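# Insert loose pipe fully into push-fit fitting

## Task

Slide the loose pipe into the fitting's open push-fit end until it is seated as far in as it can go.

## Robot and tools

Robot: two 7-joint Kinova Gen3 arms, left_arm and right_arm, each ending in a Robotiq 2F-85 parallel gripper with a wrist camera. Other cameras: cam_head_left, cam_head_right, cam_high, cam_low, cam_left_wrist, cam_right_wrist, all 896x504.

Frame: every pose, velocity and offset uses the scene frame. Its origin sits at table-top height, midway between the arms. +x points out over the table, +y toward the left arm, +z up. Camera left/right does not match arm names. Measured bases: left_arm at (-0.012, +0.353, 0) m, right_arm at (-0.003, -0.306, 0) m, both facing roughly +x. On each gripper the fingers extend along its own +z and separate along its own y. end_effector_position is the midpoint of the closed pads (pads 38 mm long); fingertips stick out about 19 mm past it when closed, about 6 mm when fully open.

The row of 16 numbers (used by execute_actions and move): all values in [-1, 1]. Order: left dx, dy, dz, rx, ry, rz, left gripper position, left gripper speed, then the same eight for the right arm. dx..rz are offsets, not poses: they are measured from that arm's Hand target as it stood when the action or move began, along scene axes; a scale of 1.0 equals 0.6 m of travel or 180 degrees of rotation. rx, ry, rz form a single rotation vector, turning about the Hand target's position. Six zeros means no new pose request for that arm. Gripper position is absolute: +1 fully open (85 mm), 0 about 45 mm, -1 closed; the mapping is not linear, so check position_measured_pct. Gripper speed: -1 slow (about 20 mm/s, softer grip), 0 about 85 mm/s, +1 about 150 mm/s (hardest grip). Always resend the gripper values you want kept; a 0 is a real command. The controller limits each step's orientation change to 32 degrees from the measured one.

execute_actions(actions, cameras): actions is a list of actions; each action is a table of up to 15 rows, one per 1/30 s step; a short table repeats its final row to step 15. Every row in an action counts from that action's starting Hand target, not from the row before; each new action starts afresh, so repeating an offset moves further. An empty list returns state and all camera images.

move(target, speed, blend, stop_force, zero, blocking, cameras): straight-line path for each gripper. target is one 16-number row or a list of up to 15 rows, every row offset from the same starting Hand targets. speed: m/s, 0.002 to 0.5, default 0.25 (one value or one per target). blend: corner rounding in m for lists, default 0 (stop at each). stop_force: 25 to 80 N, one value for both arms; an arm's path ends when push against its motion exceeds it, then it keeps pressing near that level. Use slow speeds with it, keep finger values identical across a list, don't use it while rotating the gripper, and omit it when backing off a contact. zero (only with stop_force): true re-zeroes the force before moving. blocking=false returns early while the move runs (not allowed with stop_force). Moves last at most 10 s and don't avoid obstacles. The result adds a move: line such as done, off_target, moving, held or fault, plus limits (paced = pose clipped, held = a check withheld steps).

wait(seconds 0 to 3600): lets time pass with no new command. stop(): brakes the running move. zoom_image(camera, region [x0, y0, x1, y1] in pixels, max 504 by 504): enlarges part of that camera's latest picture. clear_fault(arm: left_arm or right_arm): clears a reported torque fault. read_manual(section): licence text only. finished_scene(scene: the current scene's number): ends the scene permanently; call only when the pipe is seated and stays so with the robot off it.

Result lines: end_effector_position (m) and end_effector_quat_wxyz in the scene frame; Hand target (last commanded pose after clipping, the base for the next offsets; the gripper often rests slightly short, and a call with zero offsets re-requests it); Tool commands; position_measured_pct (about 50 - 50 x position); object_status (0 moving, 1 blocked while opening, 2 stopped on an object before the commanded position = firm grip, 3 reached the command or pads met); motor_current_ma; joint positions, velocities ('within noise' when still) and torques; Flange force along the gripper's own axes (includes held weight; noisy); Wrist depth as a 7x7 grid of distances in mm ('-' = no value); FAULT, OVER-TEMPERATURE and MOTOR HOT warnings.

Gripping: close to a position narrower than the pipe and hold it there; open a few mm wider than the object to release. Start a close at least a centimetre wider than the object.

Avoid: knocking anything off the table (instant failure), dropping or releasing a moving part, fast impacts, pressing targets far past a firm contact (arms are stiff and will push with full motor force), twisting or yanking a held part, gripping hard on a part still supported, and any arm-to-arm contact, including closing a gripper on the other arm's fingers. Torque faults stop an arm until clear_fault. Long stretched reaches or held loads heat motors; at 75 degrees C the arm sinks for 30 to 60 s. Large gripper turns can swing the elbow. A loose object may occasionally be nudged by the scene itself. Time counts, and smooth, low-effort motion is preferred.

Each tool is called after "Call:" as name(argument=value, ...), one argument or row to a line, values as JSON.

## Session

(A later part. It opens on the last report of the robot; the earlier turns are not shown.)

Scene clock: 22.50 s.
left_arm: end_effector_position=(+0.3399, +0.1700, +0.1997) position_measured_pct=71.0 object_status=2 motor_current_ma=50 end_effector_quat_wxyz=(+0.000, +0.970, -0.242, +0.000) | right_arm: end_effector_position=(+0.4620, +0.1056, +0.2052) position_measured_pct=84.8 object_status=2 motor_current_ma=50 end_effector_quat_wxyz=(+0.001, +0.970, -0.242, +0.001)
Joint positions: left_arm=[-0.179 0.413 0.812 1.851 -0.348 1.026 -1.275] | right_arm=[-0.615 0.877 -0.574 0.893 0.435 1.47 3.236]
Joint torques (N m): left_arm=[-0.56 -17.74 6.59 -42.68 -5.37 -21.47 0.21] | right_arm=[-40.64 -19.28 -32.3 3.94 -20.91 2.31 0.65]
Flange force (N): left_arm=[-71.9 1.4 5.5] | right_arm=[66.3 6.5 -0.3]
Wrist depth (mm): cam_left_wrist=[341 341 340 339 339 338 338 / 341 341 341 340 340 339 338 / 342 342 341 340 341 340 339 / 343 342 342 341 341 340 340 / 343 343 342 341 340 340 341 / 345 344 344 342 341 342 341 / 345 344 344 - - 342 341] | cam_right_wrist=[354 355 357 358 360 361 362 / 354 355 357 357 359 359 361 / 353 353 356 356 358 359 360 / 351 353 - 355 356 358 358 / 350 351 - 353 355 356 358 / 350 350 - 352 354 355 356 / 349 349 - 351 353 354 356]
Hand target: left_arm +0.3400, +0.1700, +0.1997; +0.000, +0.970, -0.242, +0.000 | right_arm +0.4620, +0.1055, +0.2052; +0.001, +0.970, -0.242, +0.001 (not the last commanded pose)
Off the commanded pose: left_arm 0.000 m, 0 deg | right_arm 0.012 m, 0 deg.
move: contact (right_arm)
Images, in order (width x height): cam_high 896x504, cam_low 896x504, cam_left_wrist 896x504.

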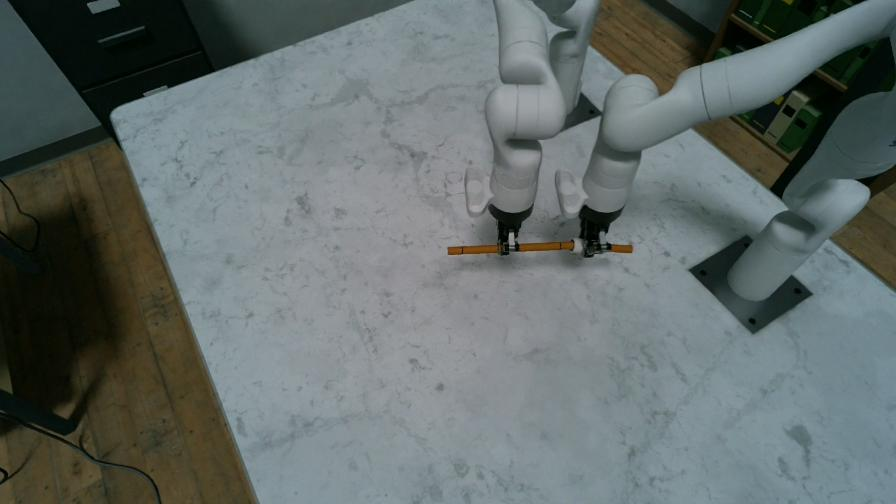

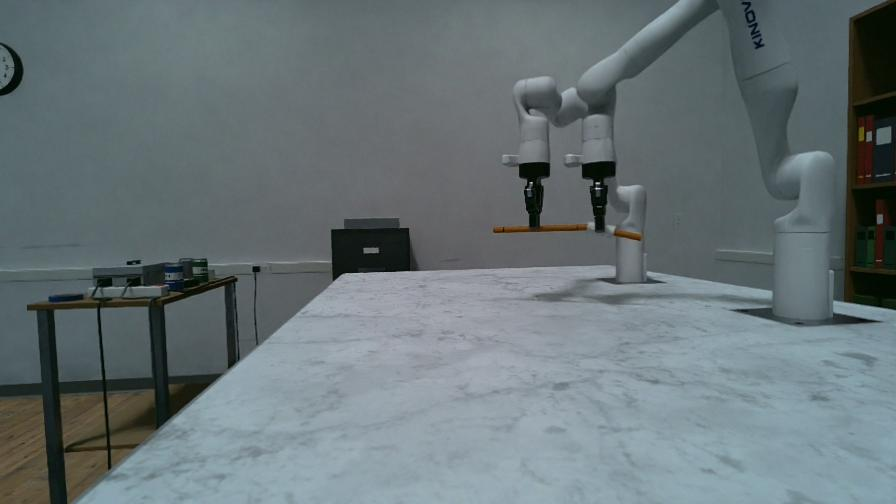

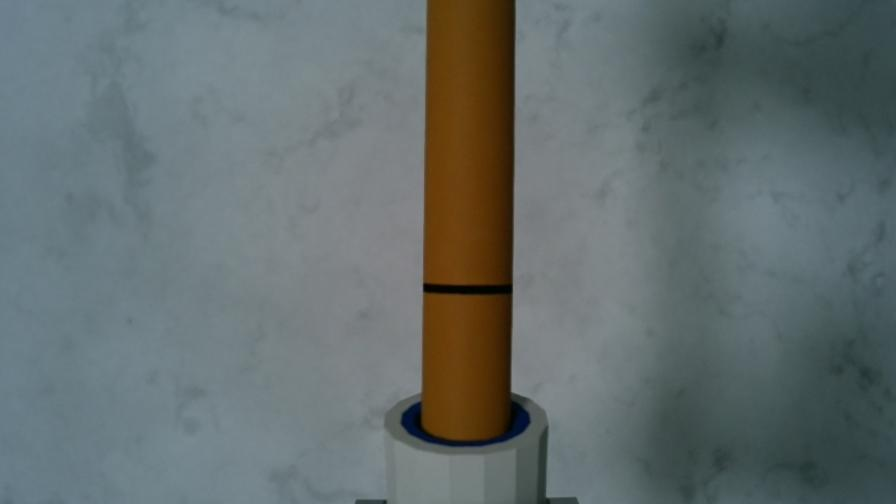

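Call:
move(
  target=[0,0,0,0,0,0,-1,-1,0.0252,-0.0134,0,0,0,0,-1,-1],
  speed=0.05,
  cameras=["cam_left_wrist","cam_low","cam_high"],
)

Call:
zoom_image(
  camera="cam_low",
  region=[480, 190, 660, 260],
)

Call:
zoom_image(
  camera="cam_low",
  region=[560, 210, 660, 250],
)

Call:
zoom_image(
  camera="cam_left_wrist",
  region=[340, 300, 600, 500],
)

Scene clock: 23.50 s.
left_arm: end_effector_position=(+0.3399, +0.1700, +0.1997) position_measured_pct=71.0 object_status=2 motor_current_ma=50 end_effector_quat_wxyz=(+0.000, +0.970, -0.242, +0.000) | right_arm: end_effector_position=(+0.4774, +0.0972, +0.2051) position_measured_pct=84.8 object_status=2 motor_current_ma=50 end_effector_quat_wxyz=(+0.001, +0.970, -0.242, +0.001)
Joint positions: left_arm=[-0.179 0.413 0.812 1.851 -0.348 1.027 -1.275] | right_arm=[-0.598 0.894 -0.57 0.855 0.439 1.487 3.27]
Joint torques (N m): left_arm=[-0.93 -12.11 3.83 -9.77 -0.26 -1.82 0.2] | right_arm=[-4.05 -24.32 -3.87 -8.17 -1.33 0.26 0.46]
Flange force (N): left_arm=[-3.7 1.8 0.4] | right_arm=[3.0 7.9 2.7]
Wrist depth (mm): cam_left_wrist=[343 343 343 342 341 341 340 / 344 343 342 343 341 342 340 / 344 344 343 342 342 342 341 / 344 344 343 343 342 341 342 / 345 345 345 343 342 342 342 / 346 345 344 344 342 342 342 / 346 345 344 - - 343 342] | cam_right_wrist=[352 353 355 356 358 359 360 / 352 353 353 355 356 357 358 / 351 352 - 355 356 357 358 / 350 352 - 354 354 356 357 / 348 351 - 352 354 356 357 / 348 350 - 352 354 355 356 / 348 349 - 350 352 354 354]
Hand target: left_arm +0.3400, +0.1700, +0.1998; +0.000, +0.970, -0.242, +0.000 | right_arm +0.4771, +0.0975, +0.2052; +0.001, +0.970, -0.242, +0.001
Off the commanded pose: left_arm 0.000 m, 0 deg | right_arm 0.000 m, 0 deg.
move: done
Images, in order (width x height): cam_high 896x504, cam_low 896x504, cam_left_wrist 896x504.

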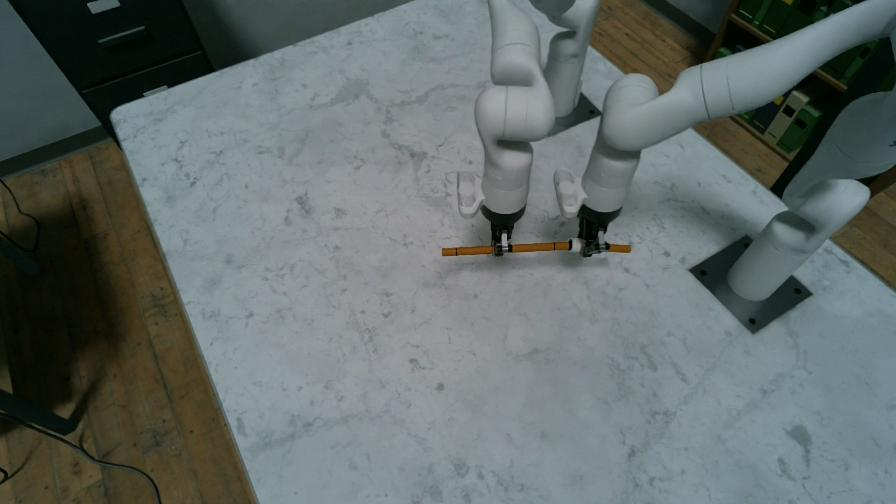

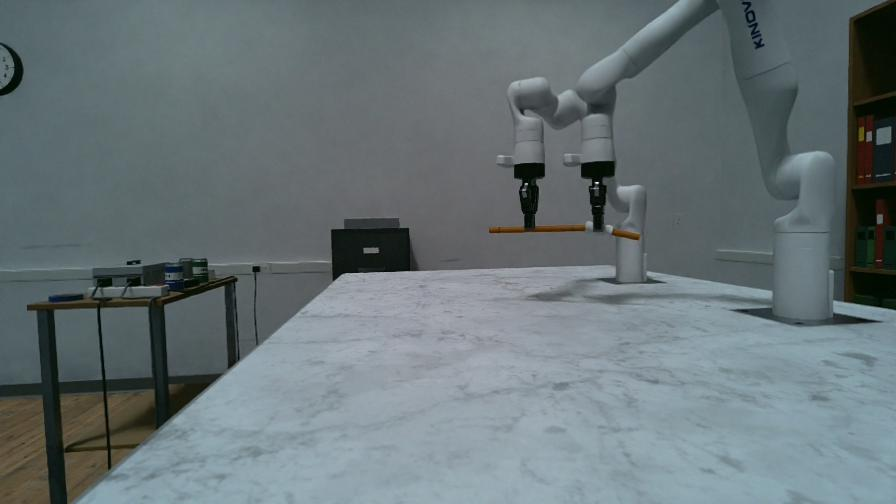

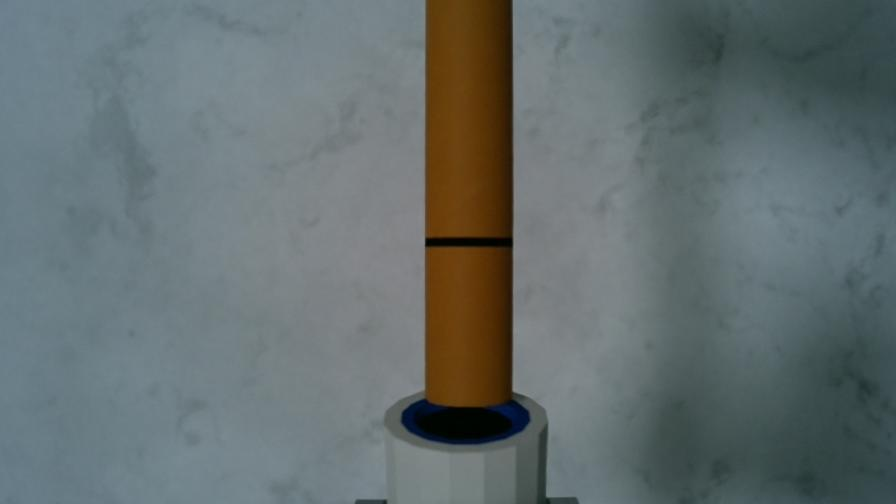

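Scaled by 2.800 from the camera's image (finer frame: 1280x720).

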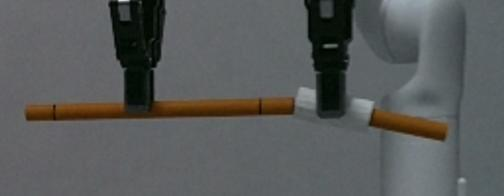

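Scaled by 5.040 from the camera's image (finer frame: 1280x720).

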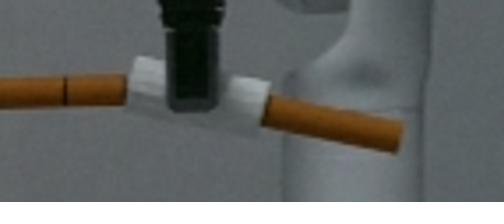

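Scaled by 1.938 from the camera's image (finer frame: 1280x720).

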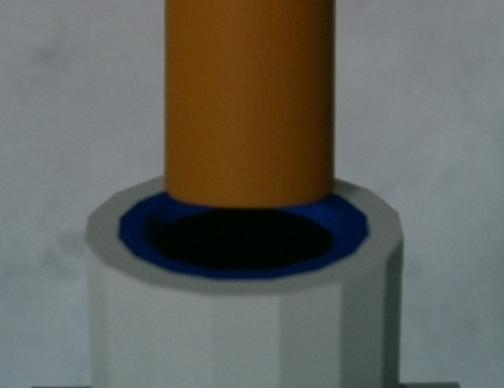

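Call:
move(
  target=[
    [0,0,-0.05,0.0287,0.054,0,-1,-1,0.147,-0.078,0,0,0,0,-1,-1],
    [0,0,-0.255,0.0287,0.054,0,-1,-1,0.147,-0.078,0,0,0,0,-1,-1],
    [0,0,-0.285,0.0287,0.054,0,-1,-1,0.147,-0.078,0,0,0,0,-1,-1],
  ],
  speed=[0.15,0.15,0.04],
  blend=[0.02,0.005,0],
  cameras=["cam_low"],
)

Call:
zoom_image(
  camera="cam_low",
  region=[540, 230, 700, 330],
)

Scene clock: 27.27 s.
left_arm: end_effector_position=(+0.3400, +0.1700, +0.0288) position_measured_pct=71.0 object_status=2 motor_current_ma=50 end_effector_quat_wxyz=(-0.023, +0.966, -0.241, -0.093) | right_arm: end_effector_position=(+0.5653, +0.0507, +0.2052) position_measured_pct=84.8 object_status=2 motor_current_ma=50 end_effector_quat_wxyz=(+0.001, +0.970, -0.242, +0.001)
Joint positions: left_arm=[0.029 0.83 0.607 1.838 -0.575 0.87 -1.098] | right_arm=[-0.542 1.036 -0.541 0.523 0.463 1.644 3.487]
Joint torques (N m): left_arm=[-1.15 -16.43 4.59 -3.53 0.26 0.34 0.14] | right_arm=[-0.99 -27.24 -0.78 -9.16 0.16 0.18 0.61]
Flange force (N): left_arm=[1.0 2.1 -0.4] | right_arm=[-5.9 11.5 5.5]
Wrist depth (mm): cam_left_wrist=[- - - - - - - / - - - - - - - / - - - - - - - / - - - - - - - / 166 166 166 165 165 165 166 / 169 168 169 167 168 168 168 / 172 172 172 - 171 171 171] | cam_right_wrist=[351 353 353 355 357 359 359 / 351 353 353 355 356 358 358 / 350 351 - 354 357 356 358 / 350 350 - 353 355 356 356 / 349 350 - 352 354 355 357 / 348 350 - 351 353 354 356 / 348 348 - 350 352 354 353]
Hand target: left_arm +0.3400, +0.1700, +0.0288; -0.023, +0.966, -0.241, -0.093 | right_arm +0.5653, +0.0507, +0.2052; +0.001, +0.970, -0.242, +0.001
Off the commanded pose: left_arm 0.000 m, 0 deg | right_arm 0.000 m, 0 deg.
move: done

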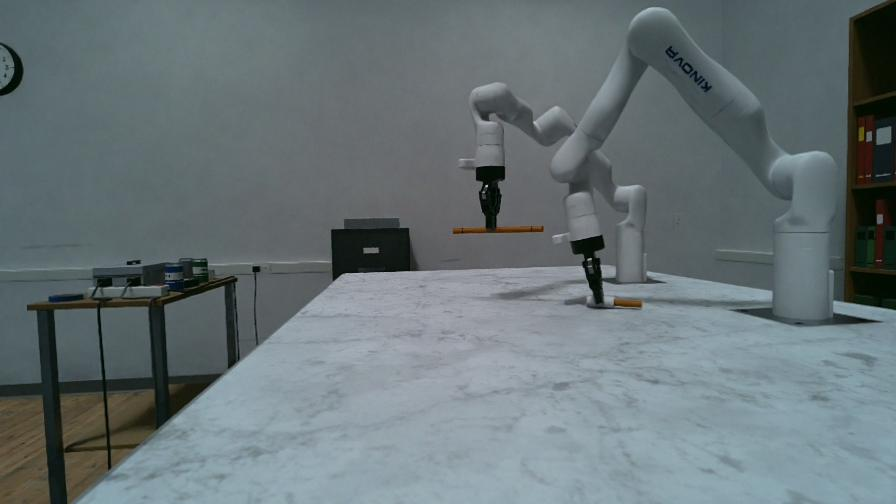

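Scaled by 3.150 from the camera's image (finer frame: 1280x720).

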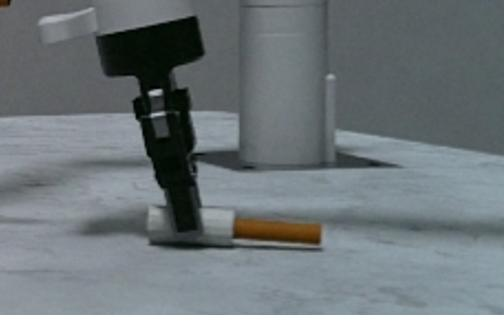

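Call:
move(
  target=[
    [0,0,-0.003,0,0,0,-1,-1,0,0,0,0,0,0,-1,-1],
    [0,0,-0.003,0,0,0,0.1,-1,0,0,0,0,0,0,-1,-1],
    [0.0037,-0.002,-0.0072,-0.0287,-0.054,0,0.1,-1,0,0,0,0,0,0,-1,-1],
    [0.0037,-0.002,-0.0072,-0.0287,-0.054,0,-1,0.2,0,0,0,0,0,0,-1,-1],
  ],
  speed=0.1,
  cameras=["cam_low","cam_left_wrist"],
)

Call:
zoom_image(
  camera="cam_low",
  region=[540, 230, 700, 330],
)

Scene clock: 31.43 s.
left_arm: end_effector_position=(+0.3423, +0.1688, +0.0245) position_measured_pct=71.0 object_status=2 motor_current_ma=50 end_effector_quat_wxyz=(+0.000, +0.970, -0.242, +0.000) | right_arm: end_effector_position=(+0.5653, +0.0507, +0.2052) position_measured_pct=84.8 object_status=2 motor_current_ma=50 end_effector_quat_wxyz=(+0.001, +0.970, -0.242, +0.001)
Joint positions: left_arm=[0.042 0.733 0.534 2.032 -0.695 0.562 -0.98] | right_arm=[-0.542 1.036 -0.541 0.523 0.463 1.644 3.487]
Joint torques (N m): left_arm=[-1.05 -12.12 3.04 -2.05 0.09 -0.3 0.17] | right_arm=[-0.96 -27.23 -0.77 -9.2 0.16 0.18 0.58]
Flange force (N): left_arm=[1.0 2.7 -7.0] | right_arm=[-6.1 11.7 5.6]
Wrist depth (mm): cam_left_wrist=[169 169 168 168 168 167 167 / 169 169 168 168 168 168 167 / 169 169 168 168 168 168 167 / 169 169 169 168 168 168 168 / 170 169 169 169 168 168 168 / 170 169 169 169 168 168 168 / 170 170 169 - 169 168 168] | cam_right_wrist=[352 353 355 356 357 358 359 / 352 352 353 355 356 357 359 / 350 351 - 353 356 357 358 / 350 351 - 353 355 356 357 / 349 352 - 352 355 354 356 / 348 349 - 351 353 354 355 / 347 348 - 350 353 353 354]
Hand target: left_arm +0.3422, +0.1688, +0.0244; +0.000, +0.970, -0.242, +0.000 | right_arm +0.5653, +0.0507, +0.2052; +0.001, +0.970, -0.242, +0.001
Off the commanded pose: left_arm 0.000 m, 0 deg | right_arm 0.000 m, 0 deg.
move: done

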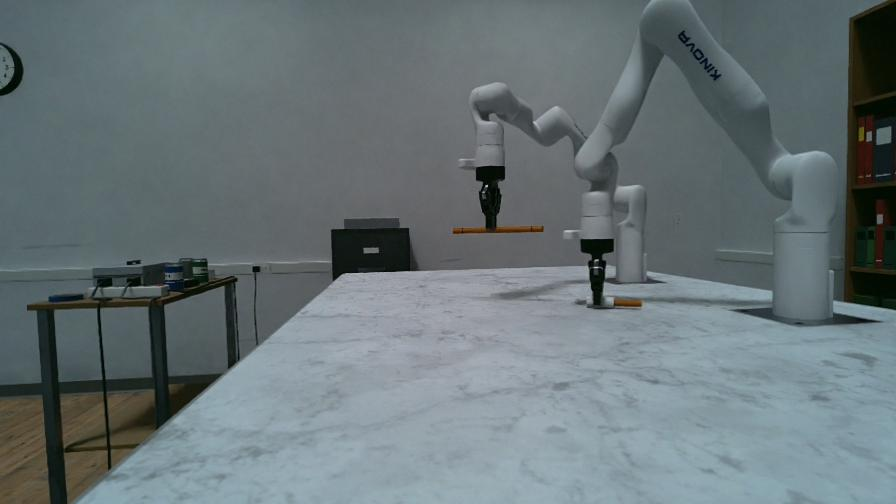

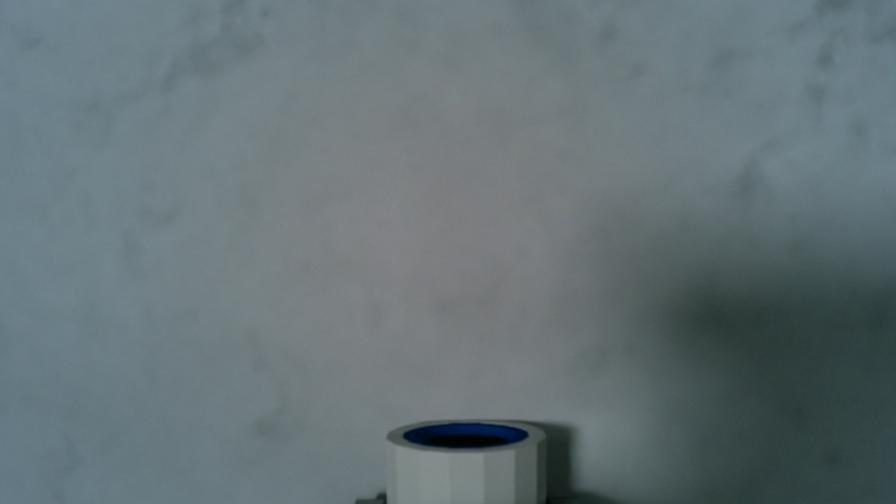

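Scaled by 3.150 from the camera's image (finer frame: 1280x720).

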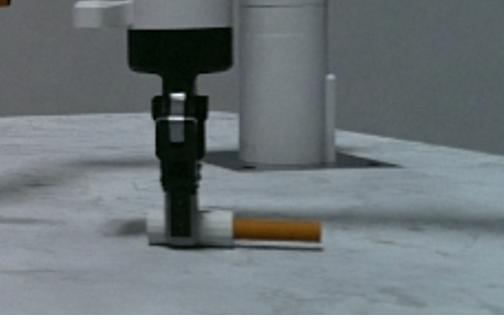

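Call:
move(
  target=[
    [0,0,0.292,0,0,0,-1,0.2,0,0,0.001,-0.0034,-0.0064,0,-1,-1],
    [0,0,0.292,0,0,0,-1,0.2,-0.1277,0.0687,0.001,-0.0034,-0.0064,0,-1,-1],
  ],
  speed=0.15,
  cameras=["cam_left_wrist","cam_low","cam_high"],
)

Call:
zoom_image(
  camera="cam_low",
  region=[560, 210, 660, 250],
)

Call:
zoom_image(
  camera="cam_low",
  region=[480, 190, 660, 260],
)

Call:
zoom_image(
  camera="cam_high",
  region=[520, 220, 640, 270],
)

Call:
zoom_image(
  camera="cam_left_wrist",
  region=[340, 304, 600, 504],
)

Scene clock: 34.67 s.
left_arm: end_effector_position=(+0.3422, +0.1688, +0.1996) position_measured_pct=71.0 object_status=2 motor_current_ma=50 end_effector_quat_wxyz=(+0.000, +0.970, -0.242, +0.000) | right_arm: end_effector_position=(+0.4887, +0.0919, +0.2057) position_measured_pct=84.8 object_status=2 motor_current_ma=50 end_effector_quat_wxyz=(+0.004, +0.970, -0.242, +0.012)
Joint positions: left_arm=[-0.177 0.42 0.814 1.843 -0.354 1.03 -1.27] | right_arm=[-0.598 0.9 -0.559 0.838 0.455 1.491 3.284]
Joint torques (N m): left_arm=[-1.17 -11.68 3.51 -7.12 0.02 -0.24 0.16] | right_arm=[-1.02 -25.29 -1.56 -9.09 0.25 0.31 0.58]
Flange force (N): left_arm=[1.8 2.4 -0.3] | right_arm=[-2.2 6.9 3.7]
Wrist depth (mm): cam_left_wrist=[343 342 343 342 342 341 340 / 344 343 343 342 341 341 341 / 344 344 343 343 342 341 341 / 345 344 343 343 342 341 342 / 344 344 344 343 342 342 341 / 345 345 344 344 343 342 341 / 346 345 344 - 343 343 343] | cam_right_wrist=[356 357 360 360 362 363 365 / 355 356 357 358 361 362 362 / 354 355 356 358 359 359 361 / 351 354 353 355 358 359 360 / 351 352 - 353 356 356 358 / 350 351 - 353 355 355 357 / 348 349 - 351 353 355 354]
Hand target: left_arm +0.3422, +0.1688, +0.1996; +0.000, +0.970, -0.242, +0.000 | right_arm +0.4887, +0.0919, +0.2057; +0.004, +0.970, -0.242, +0.012
Off the commanded pose: left_arm 0.000 m, 0 deg | right_arm 0.000 m, 0 deg.
move: done
Images, in order (width x height): cam_high 896x504, cam_low 896x504, cam_left_wrist 896x504.

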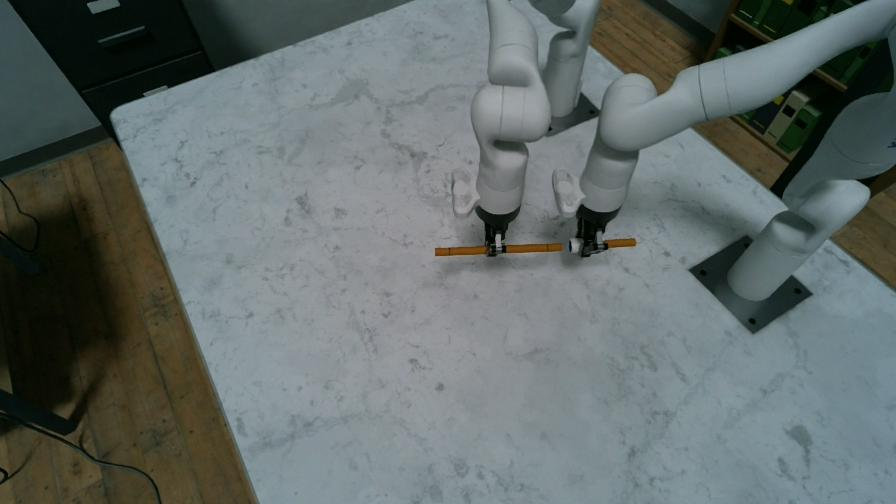

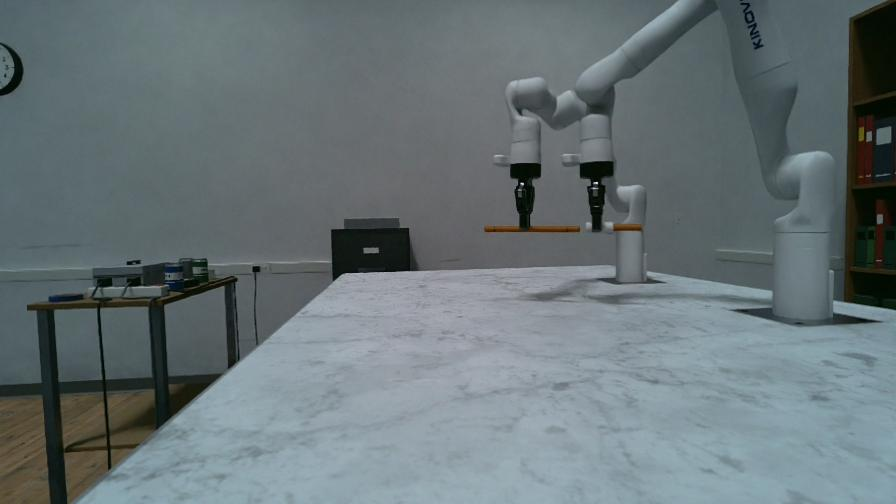

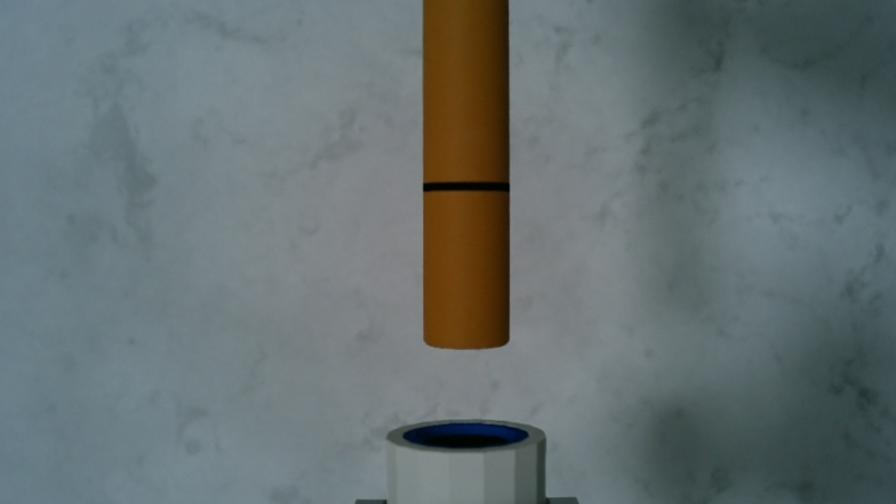

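Scaled by 5.040 from the camera's image (finer frame: 1280x720).

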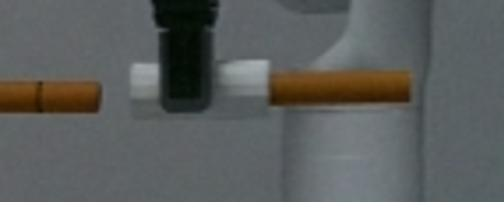

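Scaled by 2.800 from the camera's image (finer frame: 1280x720).

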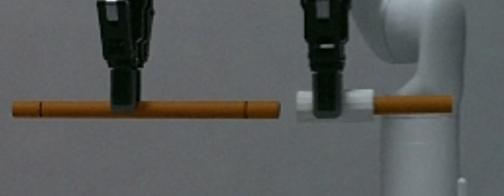

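Scaled by 4.200 from the camera's image (finer frame: 1280x720).

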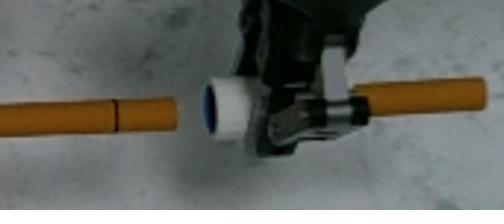

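Scaled by 1.938 from the camera's image (finer frame: 1280x720).

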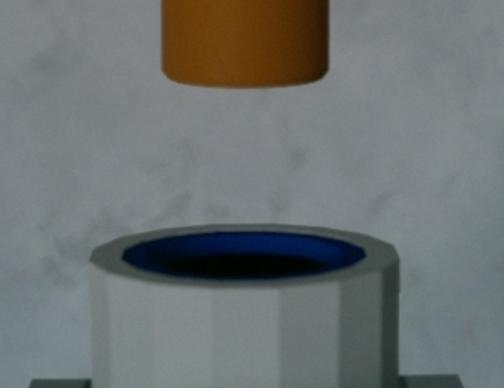

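Call:
move(
  target=[
    [0,0,0,0,0,0,-1,0.2,0,0,0.0042,0,0,0,-1,-1],
    [0,0,0,0,0,0,-1,0.2,-0.0147,0.0078,0.0042,0,0,0,-1,-1],
  ],
  speed=0.05,
  cameras=["cam_left_wrist","cam_low","cam_high"],
)

Call:
zoom_image(
  camera="cam_low",
  region=[560, 210, 660, 250],
)

Call:
zoom_image(
  camera="cam_high",
  region=[520, 220, 640, 270],
)

Call:
zoom_image(
  camera="cam_left_wrist",
  region=[340, 304, 600, 504],
)

Scene clock: 35.83 s.
left_arm: end_effector_position=(+0.3422, +0.1688, +0.1996) position_measured_pct=71.0 object_status=2 motor_current_ma=50 end_effector_quat_wxyz=(+0.000, +0.970, -0.242, +0.000) | right_arm: end_effector_position=(+0.4799, +0.0966, +0.2083) position_measured_pct=84.8 object_status=2 motor_current_ma=50 end_effector_quat_wxyz=(+0.004, +0.970, -0.242, +0.012)
Joint positions: left_arm=[-0.177 0.42 0.814 1.843 -0.354 1.03 -1.27] | right_arm=[-0.608 0.888 -0.561 0.855 0.452 1.487 3.265]
Joint torques (N m): left_arm=[-1.22 -11.59 3.44 -7.1 0.02 -0.21 0.19] | right_arm=[-0.95 -25.03 -1.6 -9.39 0.22 0.2 0.55]
Flange force (N): left_arm=[1.6 2.5 -0.4] | right_arm=[-2.6 8.2 4.0]
Wrist depth (mm): cam_left_wrist=[344 342 342 342 341 341 340 / 344 343 343 342 342 341 341 / 344 344 343 342 342 341 341 / 345 344 344 342 342 342 341 / 345 344 344 343 343 342 342 / 345 344 344 344 342 343 342 / 346 345 345 - - 343 343] | cam_right_wrist=[359 360 362 363 365 365 367 / 358 358 360 361 362 364 364 / 356 358 358 358 360 362 364 / 354 356 357 357 360 360 363 / 353 354 355 358 359 360 360 / 352 353 353 355 356 358 359 / 350 351 352 354 355 356 357]
Hand target: left_arm +0.3422, +0.1688, +0.1996; +0.000, +0.970, -0.242, +0.000 | right_arm +0.4799, +0.0966, +0.2083; +0.004, +0.970, -0.242, +0.012
Off the commanded pose: left_arm 0.000 m, 0 deg | right_arm 0.000 m, 0 deg.
move: done
Images, in order (width x height): cam_high 896x504, cam_low 896x504, cam_left_wrist 896x504.

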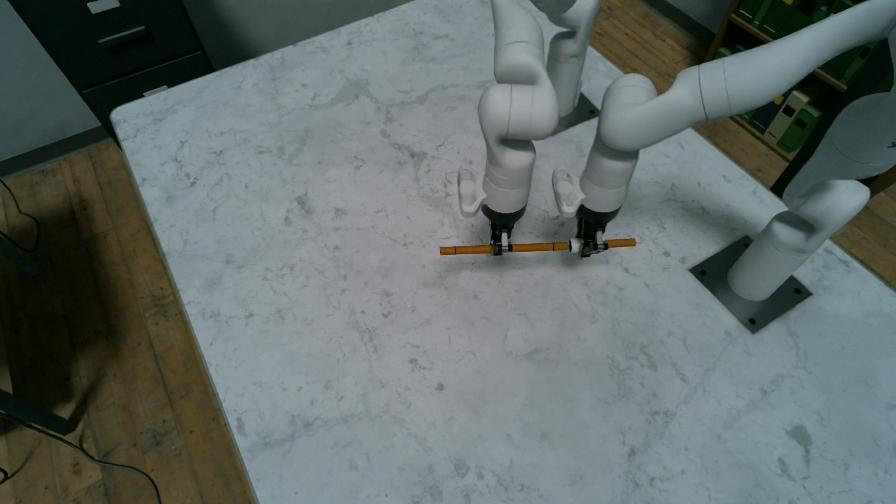

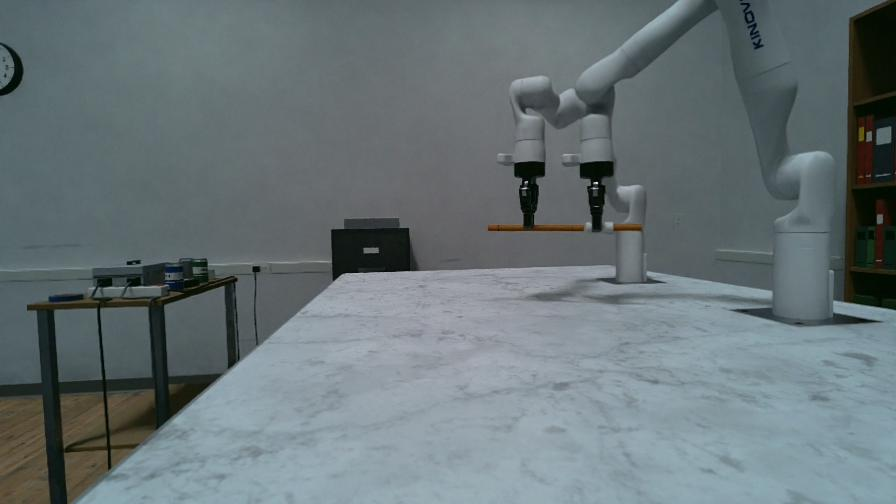

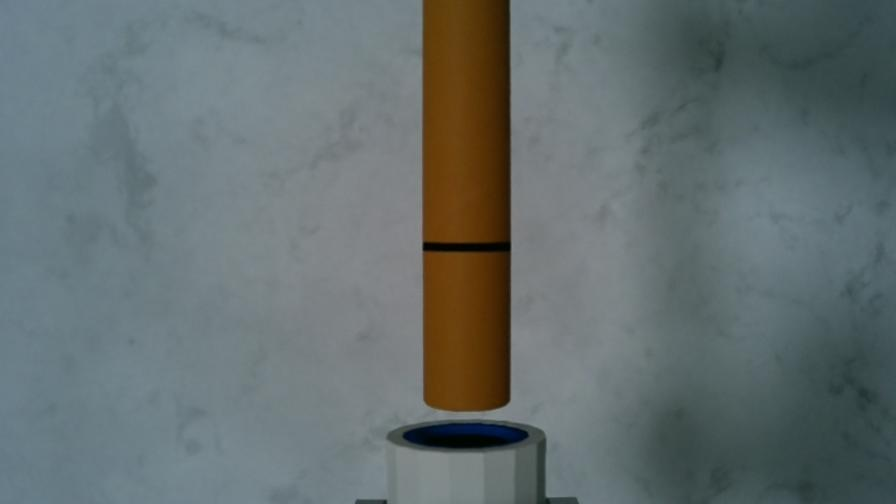

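Scaled by 5.040 from the camera's image (finer frame: 1280x720).

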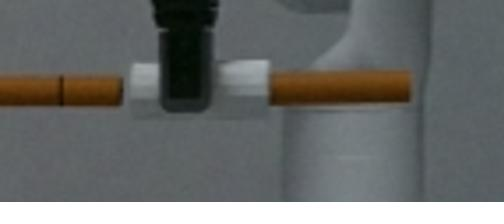

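Scaled by 4.200 from the camera's image (finer frame: 1280x720).

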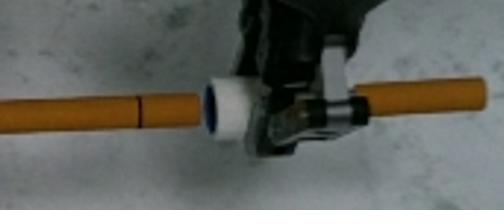

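Scaled by 1.938 from the camera's image (finer frame: 1280x720).

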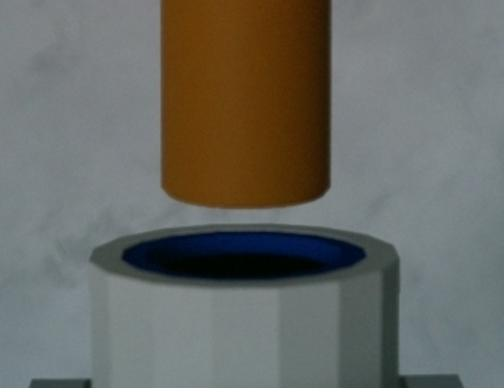

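Call:
move(
  target=[0,0,0,0,0,0,-1,0.2,-0.0545,0.029,0.0005,0,0,0,-1,-1],
  speed=0.025,
  stop_force=65,
  cameras=["cam_left_wrist","cam_low","cam_high"],
)

Call:
zoom_image(
  camera="cam_low",
  region=[560, 210, 660, 250],
)

Call:
zoom_image(
  camera="cam_low",
  region=[480, 190, 660, 260],
)

Scene clock: 38.23 s.
left_arm: end_effector_position=(+0.3422, +0.1688, +0.1996) position_measured_pct=71.0 object_status=2 motor_current_ma=50 end_effector_quat_wxyz=(+0.000, +0.970, -0.242, +0.000) | right_arm: end_effector_position=(+0.4472, +0.1140, +0.2086) position_measured_pct=84.8 object_status=2 motor_current_ma=50 end_effector_quat_wxyz=(+0.004, +0.970, -0.242, +0.012)
Joint positions: left_arm=[-0.177 0.42 0.814 1.843 -0.354 1.03 -1.27] | right_arm=[-0.645 0.854 -0.568 0.93 0.445 1.454 3.193]
Joint torques (N m): left_arm=[-1.94 -13.03 3.45 -21.57 -2.61 -9.08 0.49] | right_arm=[-18.24 -24.29 -15.69 -4.49 -9.21 1.26 0.51]
Flange force (N): left_arm=[-30.6 3.8 -1.6] | right_arm=[28.5 5.4 6.5]
Wrist depth (mm): cam_left_wrist=[342 342 342 341 340 340 339 / 344 343 342 341 340 340 339 / 343 344 342 342 342 342 341 / 344 344 343 342 342 342 341 / 344 344 344 342 342 342 341 / 345 344 344 343 342 341 341 / 345 345 344 - - 342 341] | cam_right_wrist=[360 362 362 364 365 367 368 / 359 360 360 362 365 365 367 / 357 357 358 360 363 363 365 / 356 357 357 358 360 362 362 / 353 355 356 356 358 360 361 / 352 354 354 356 358 358 359 / 350 352 353 354 356 358 358]
Hand target: left_arm +0.3422, +0.1688, +0.1996; +0.000, +0.970, -0.242, +0.000 | right_arm +0.4472, +0.1140, +0.2086; +0.004, +0.970, -0.242, +0.012
Off the commanded pose: left_arm 0.000 m, 0 deg | right_arm 0.000 m, 0 deg.
move: done
Images, in order (width x height): cam_high 896x504, cam_low 896x504, cam_left_wrist 896x504.

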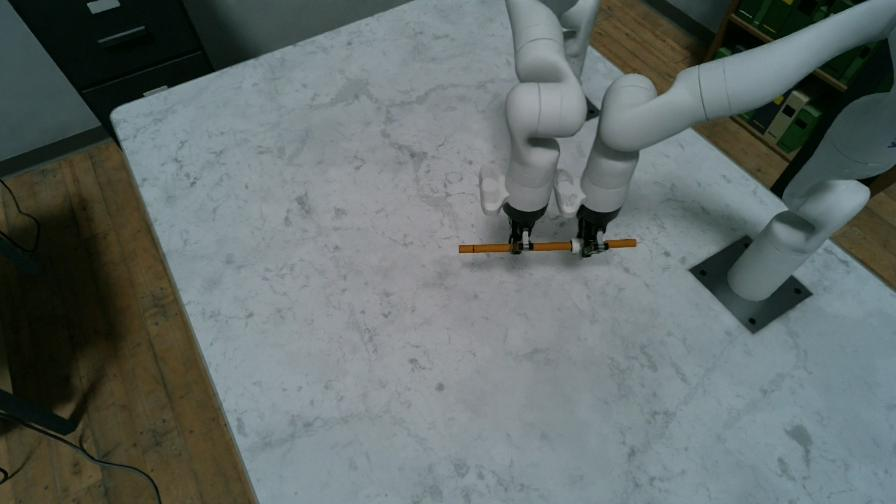

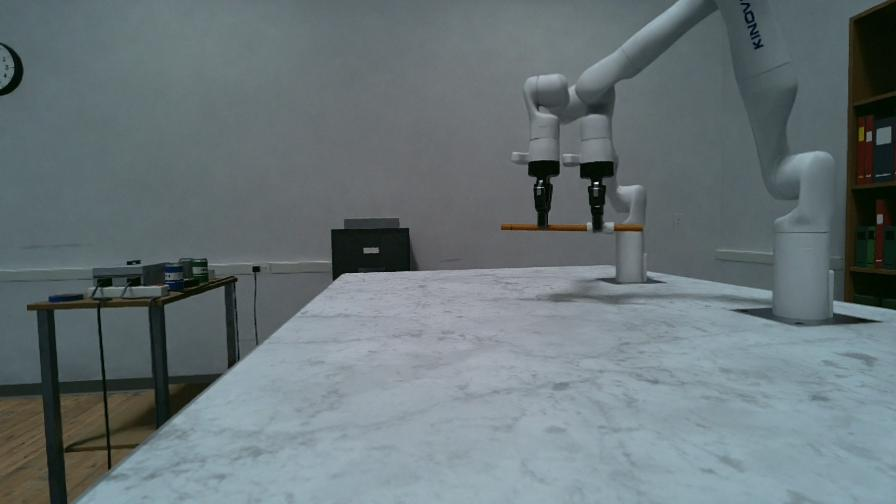

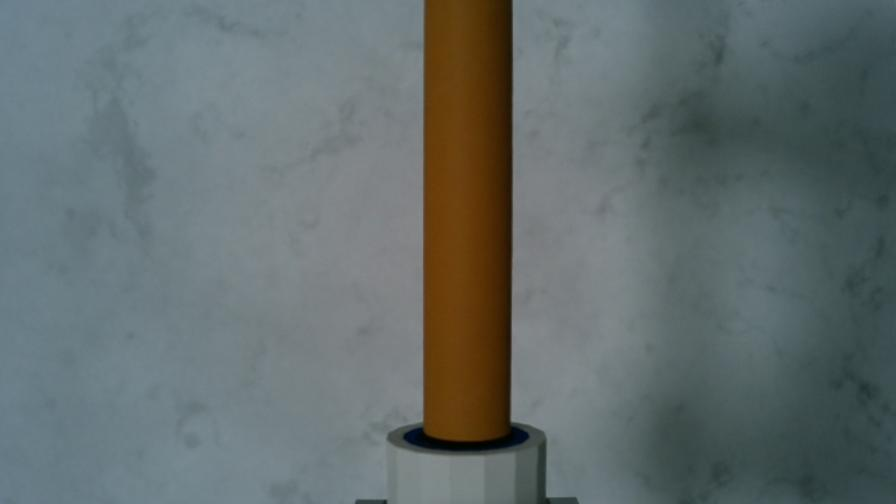

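Scaled by 5.040 from the camera's image (finer frame: 1280x720).

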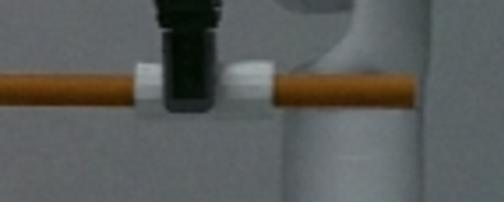

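Scaled by 2.800 from the camera's image (finer frame: 1280x720).

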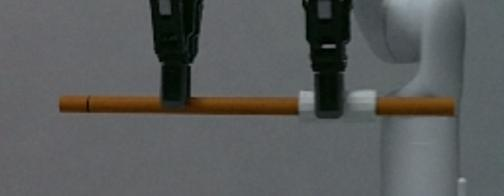

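Call:
move(
  target=[0,0,0,0,0,0,-1,0.2,-0.022,0.0117,0,0,0,0,-1,-1],
  speed=0.02,
  stop_force=75,
  cameras=["cam_left_wrist","cam_right_wrist","cam_high"],
)

Call:
zoom_image(
  camera="cam_high",
  region=[450, 210, 650, 280],
)

Scene clock: 39.67 s.
left_arm: end_effector_position=(+0.3422, +0.1688, +0.1996) position_measured_pct=71.0 object_status=2 motor_current_ma=50 end_effector_quat_wxyz=(+0.000, +0.970, -0.242, +0.000) | right_arm: end_effector_position=(+0.4438, +0.1157, +0.2086) position_measured_pct=84.8 object_status=2 motor_current_ma=50 end_effector_quat_wxyz=(+0.004, +0.970, -0.243, +0.012)
Joint positions: left_arm=[-0.177 0.42 0.814 1.843 -0.354 1.03 -1.27] | right_arm=[-0.65 0.85 -0.568 0.937 0.445 1.451 3.185]
Joint torques (N m): left_arm=[-2.02 -14.71 4.21 -32.58 -4.39 -15.61 0.52] | right_arm=[-30.58 -22.81 -25.47 -0.82 -15.89 1.57 0.51]
Flange force (N): left_arm=[-53.8 4.1 -0.1] | right_arm=[50.0 4.7 6.1]
Wrist depth (mm): cam_left_wrist=[341 341 341 340 339 339 338 / 343 342 341 341 340 340 339 / 343 342 342 341 341 340 340 / 343 343 342 342 341 340 341 / 344 344 343 342 342 341 340 / 344 344 344 343 342 342 341 / 345 344 344 - - 342 342] | cam_right_wrist=[361 362 365 365 366 367 369 / 360 360 361 363 365 366 367 / 358 359 359 361 363 364 364 / 356 357 357 360 360 362 363 / 355 355 357 358 359 360 361 / 352 354 355 356 357 358 360 / 351 352 352 354 356 356 358]
Hand target: left_arm +0.3422, +0.1688, +0.1996; +0.000, +0.970, -0.242, +0.000 | right_arm +0.4438, +0.1157, +0.2086; +0.004, +0.970, -0.243, +0.012 (not the last commanded pose)
Off the commanded pose: left_arm 0.000 m, 0 deg | right_arm 0.011 m, 0 deg.
move: held (right_arm; a check stopped the path); limits=held
pose unreachable (left arm): on one or more control steps of this call, first in action 0 (counted from 0), this arm could not follow its commanded pose, so it was not sent that pose on those steps. It may still have moved: this result reports where it is.
cause: moving toward the commanded pose would bring a part of the arm too close to another arm (a part of this arm just beyond joint 7 (wrist roll) and a part of the right arm just beyond its joint 7 (wrist roll), along the way the arms are being sent, or toward where that arm still pushes).
pose unreachable (right arm): on one or more control steps of this call, first in action 0 (counted from 0), this arm could not follow its commanded pose, so it was not sent that pose on those steps. It may still have moved: this result reports where it is.
cause: moving toward the commanded pose would bring a part of the arm too close to another arm (a part of this arm just beyond joint 7 (wrist roll) and a part of the left arm just beyond its joint 7 (wrist roll), along the way the arms are being sent, or toward where that arm still pushes).
Images, in order (width x height): cam_high 896x504, cam_left_wrist 896x504, cam_right_wrist 896x504.

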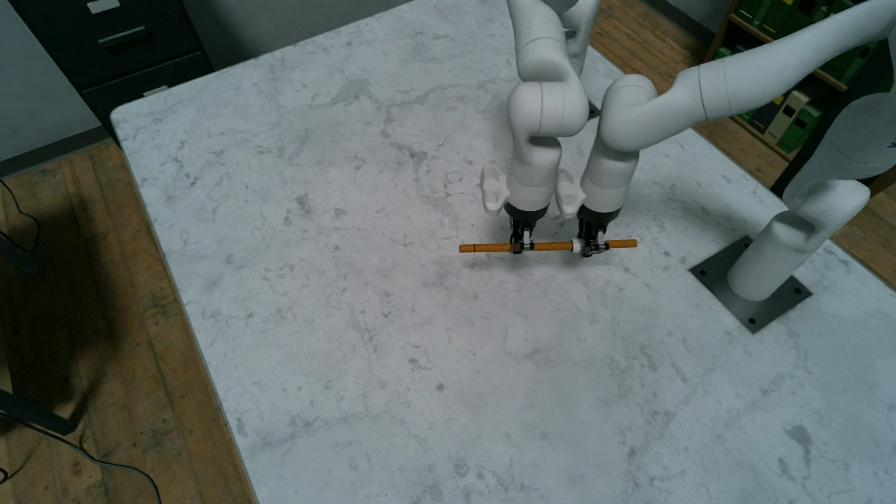

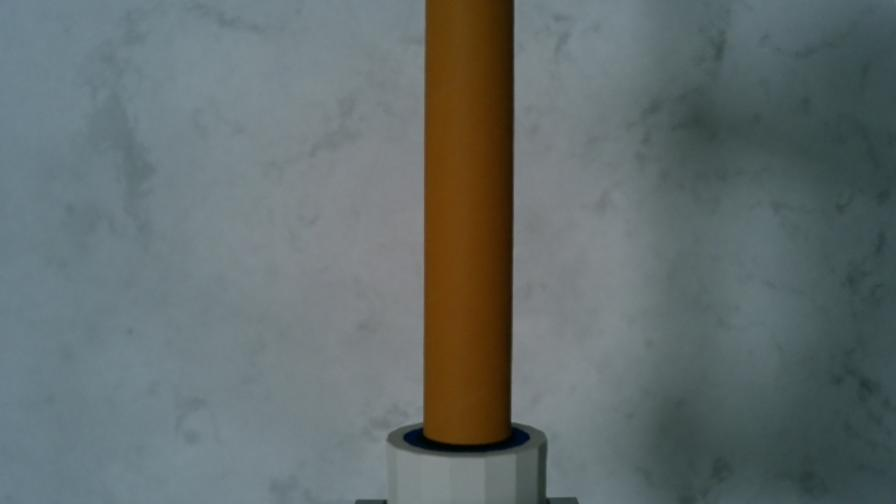

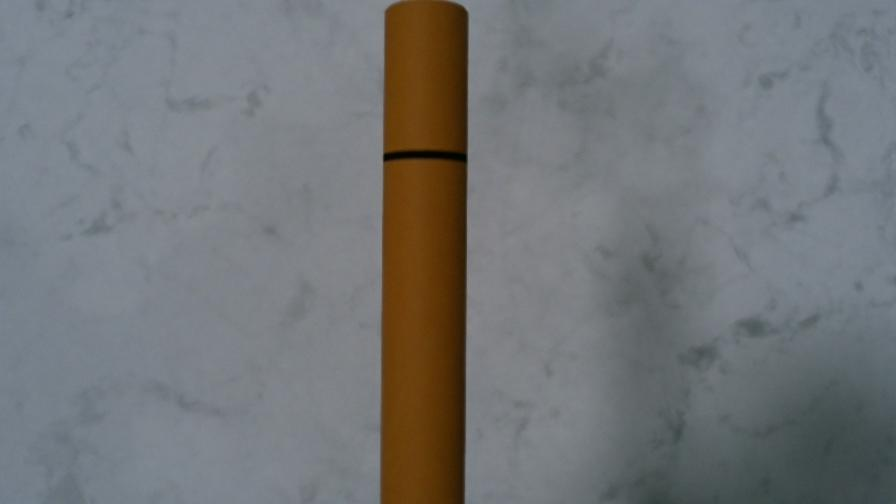

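Scaled by 2.520 from the camera's image (finer frame: 1280x720).

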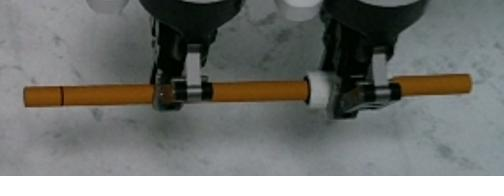

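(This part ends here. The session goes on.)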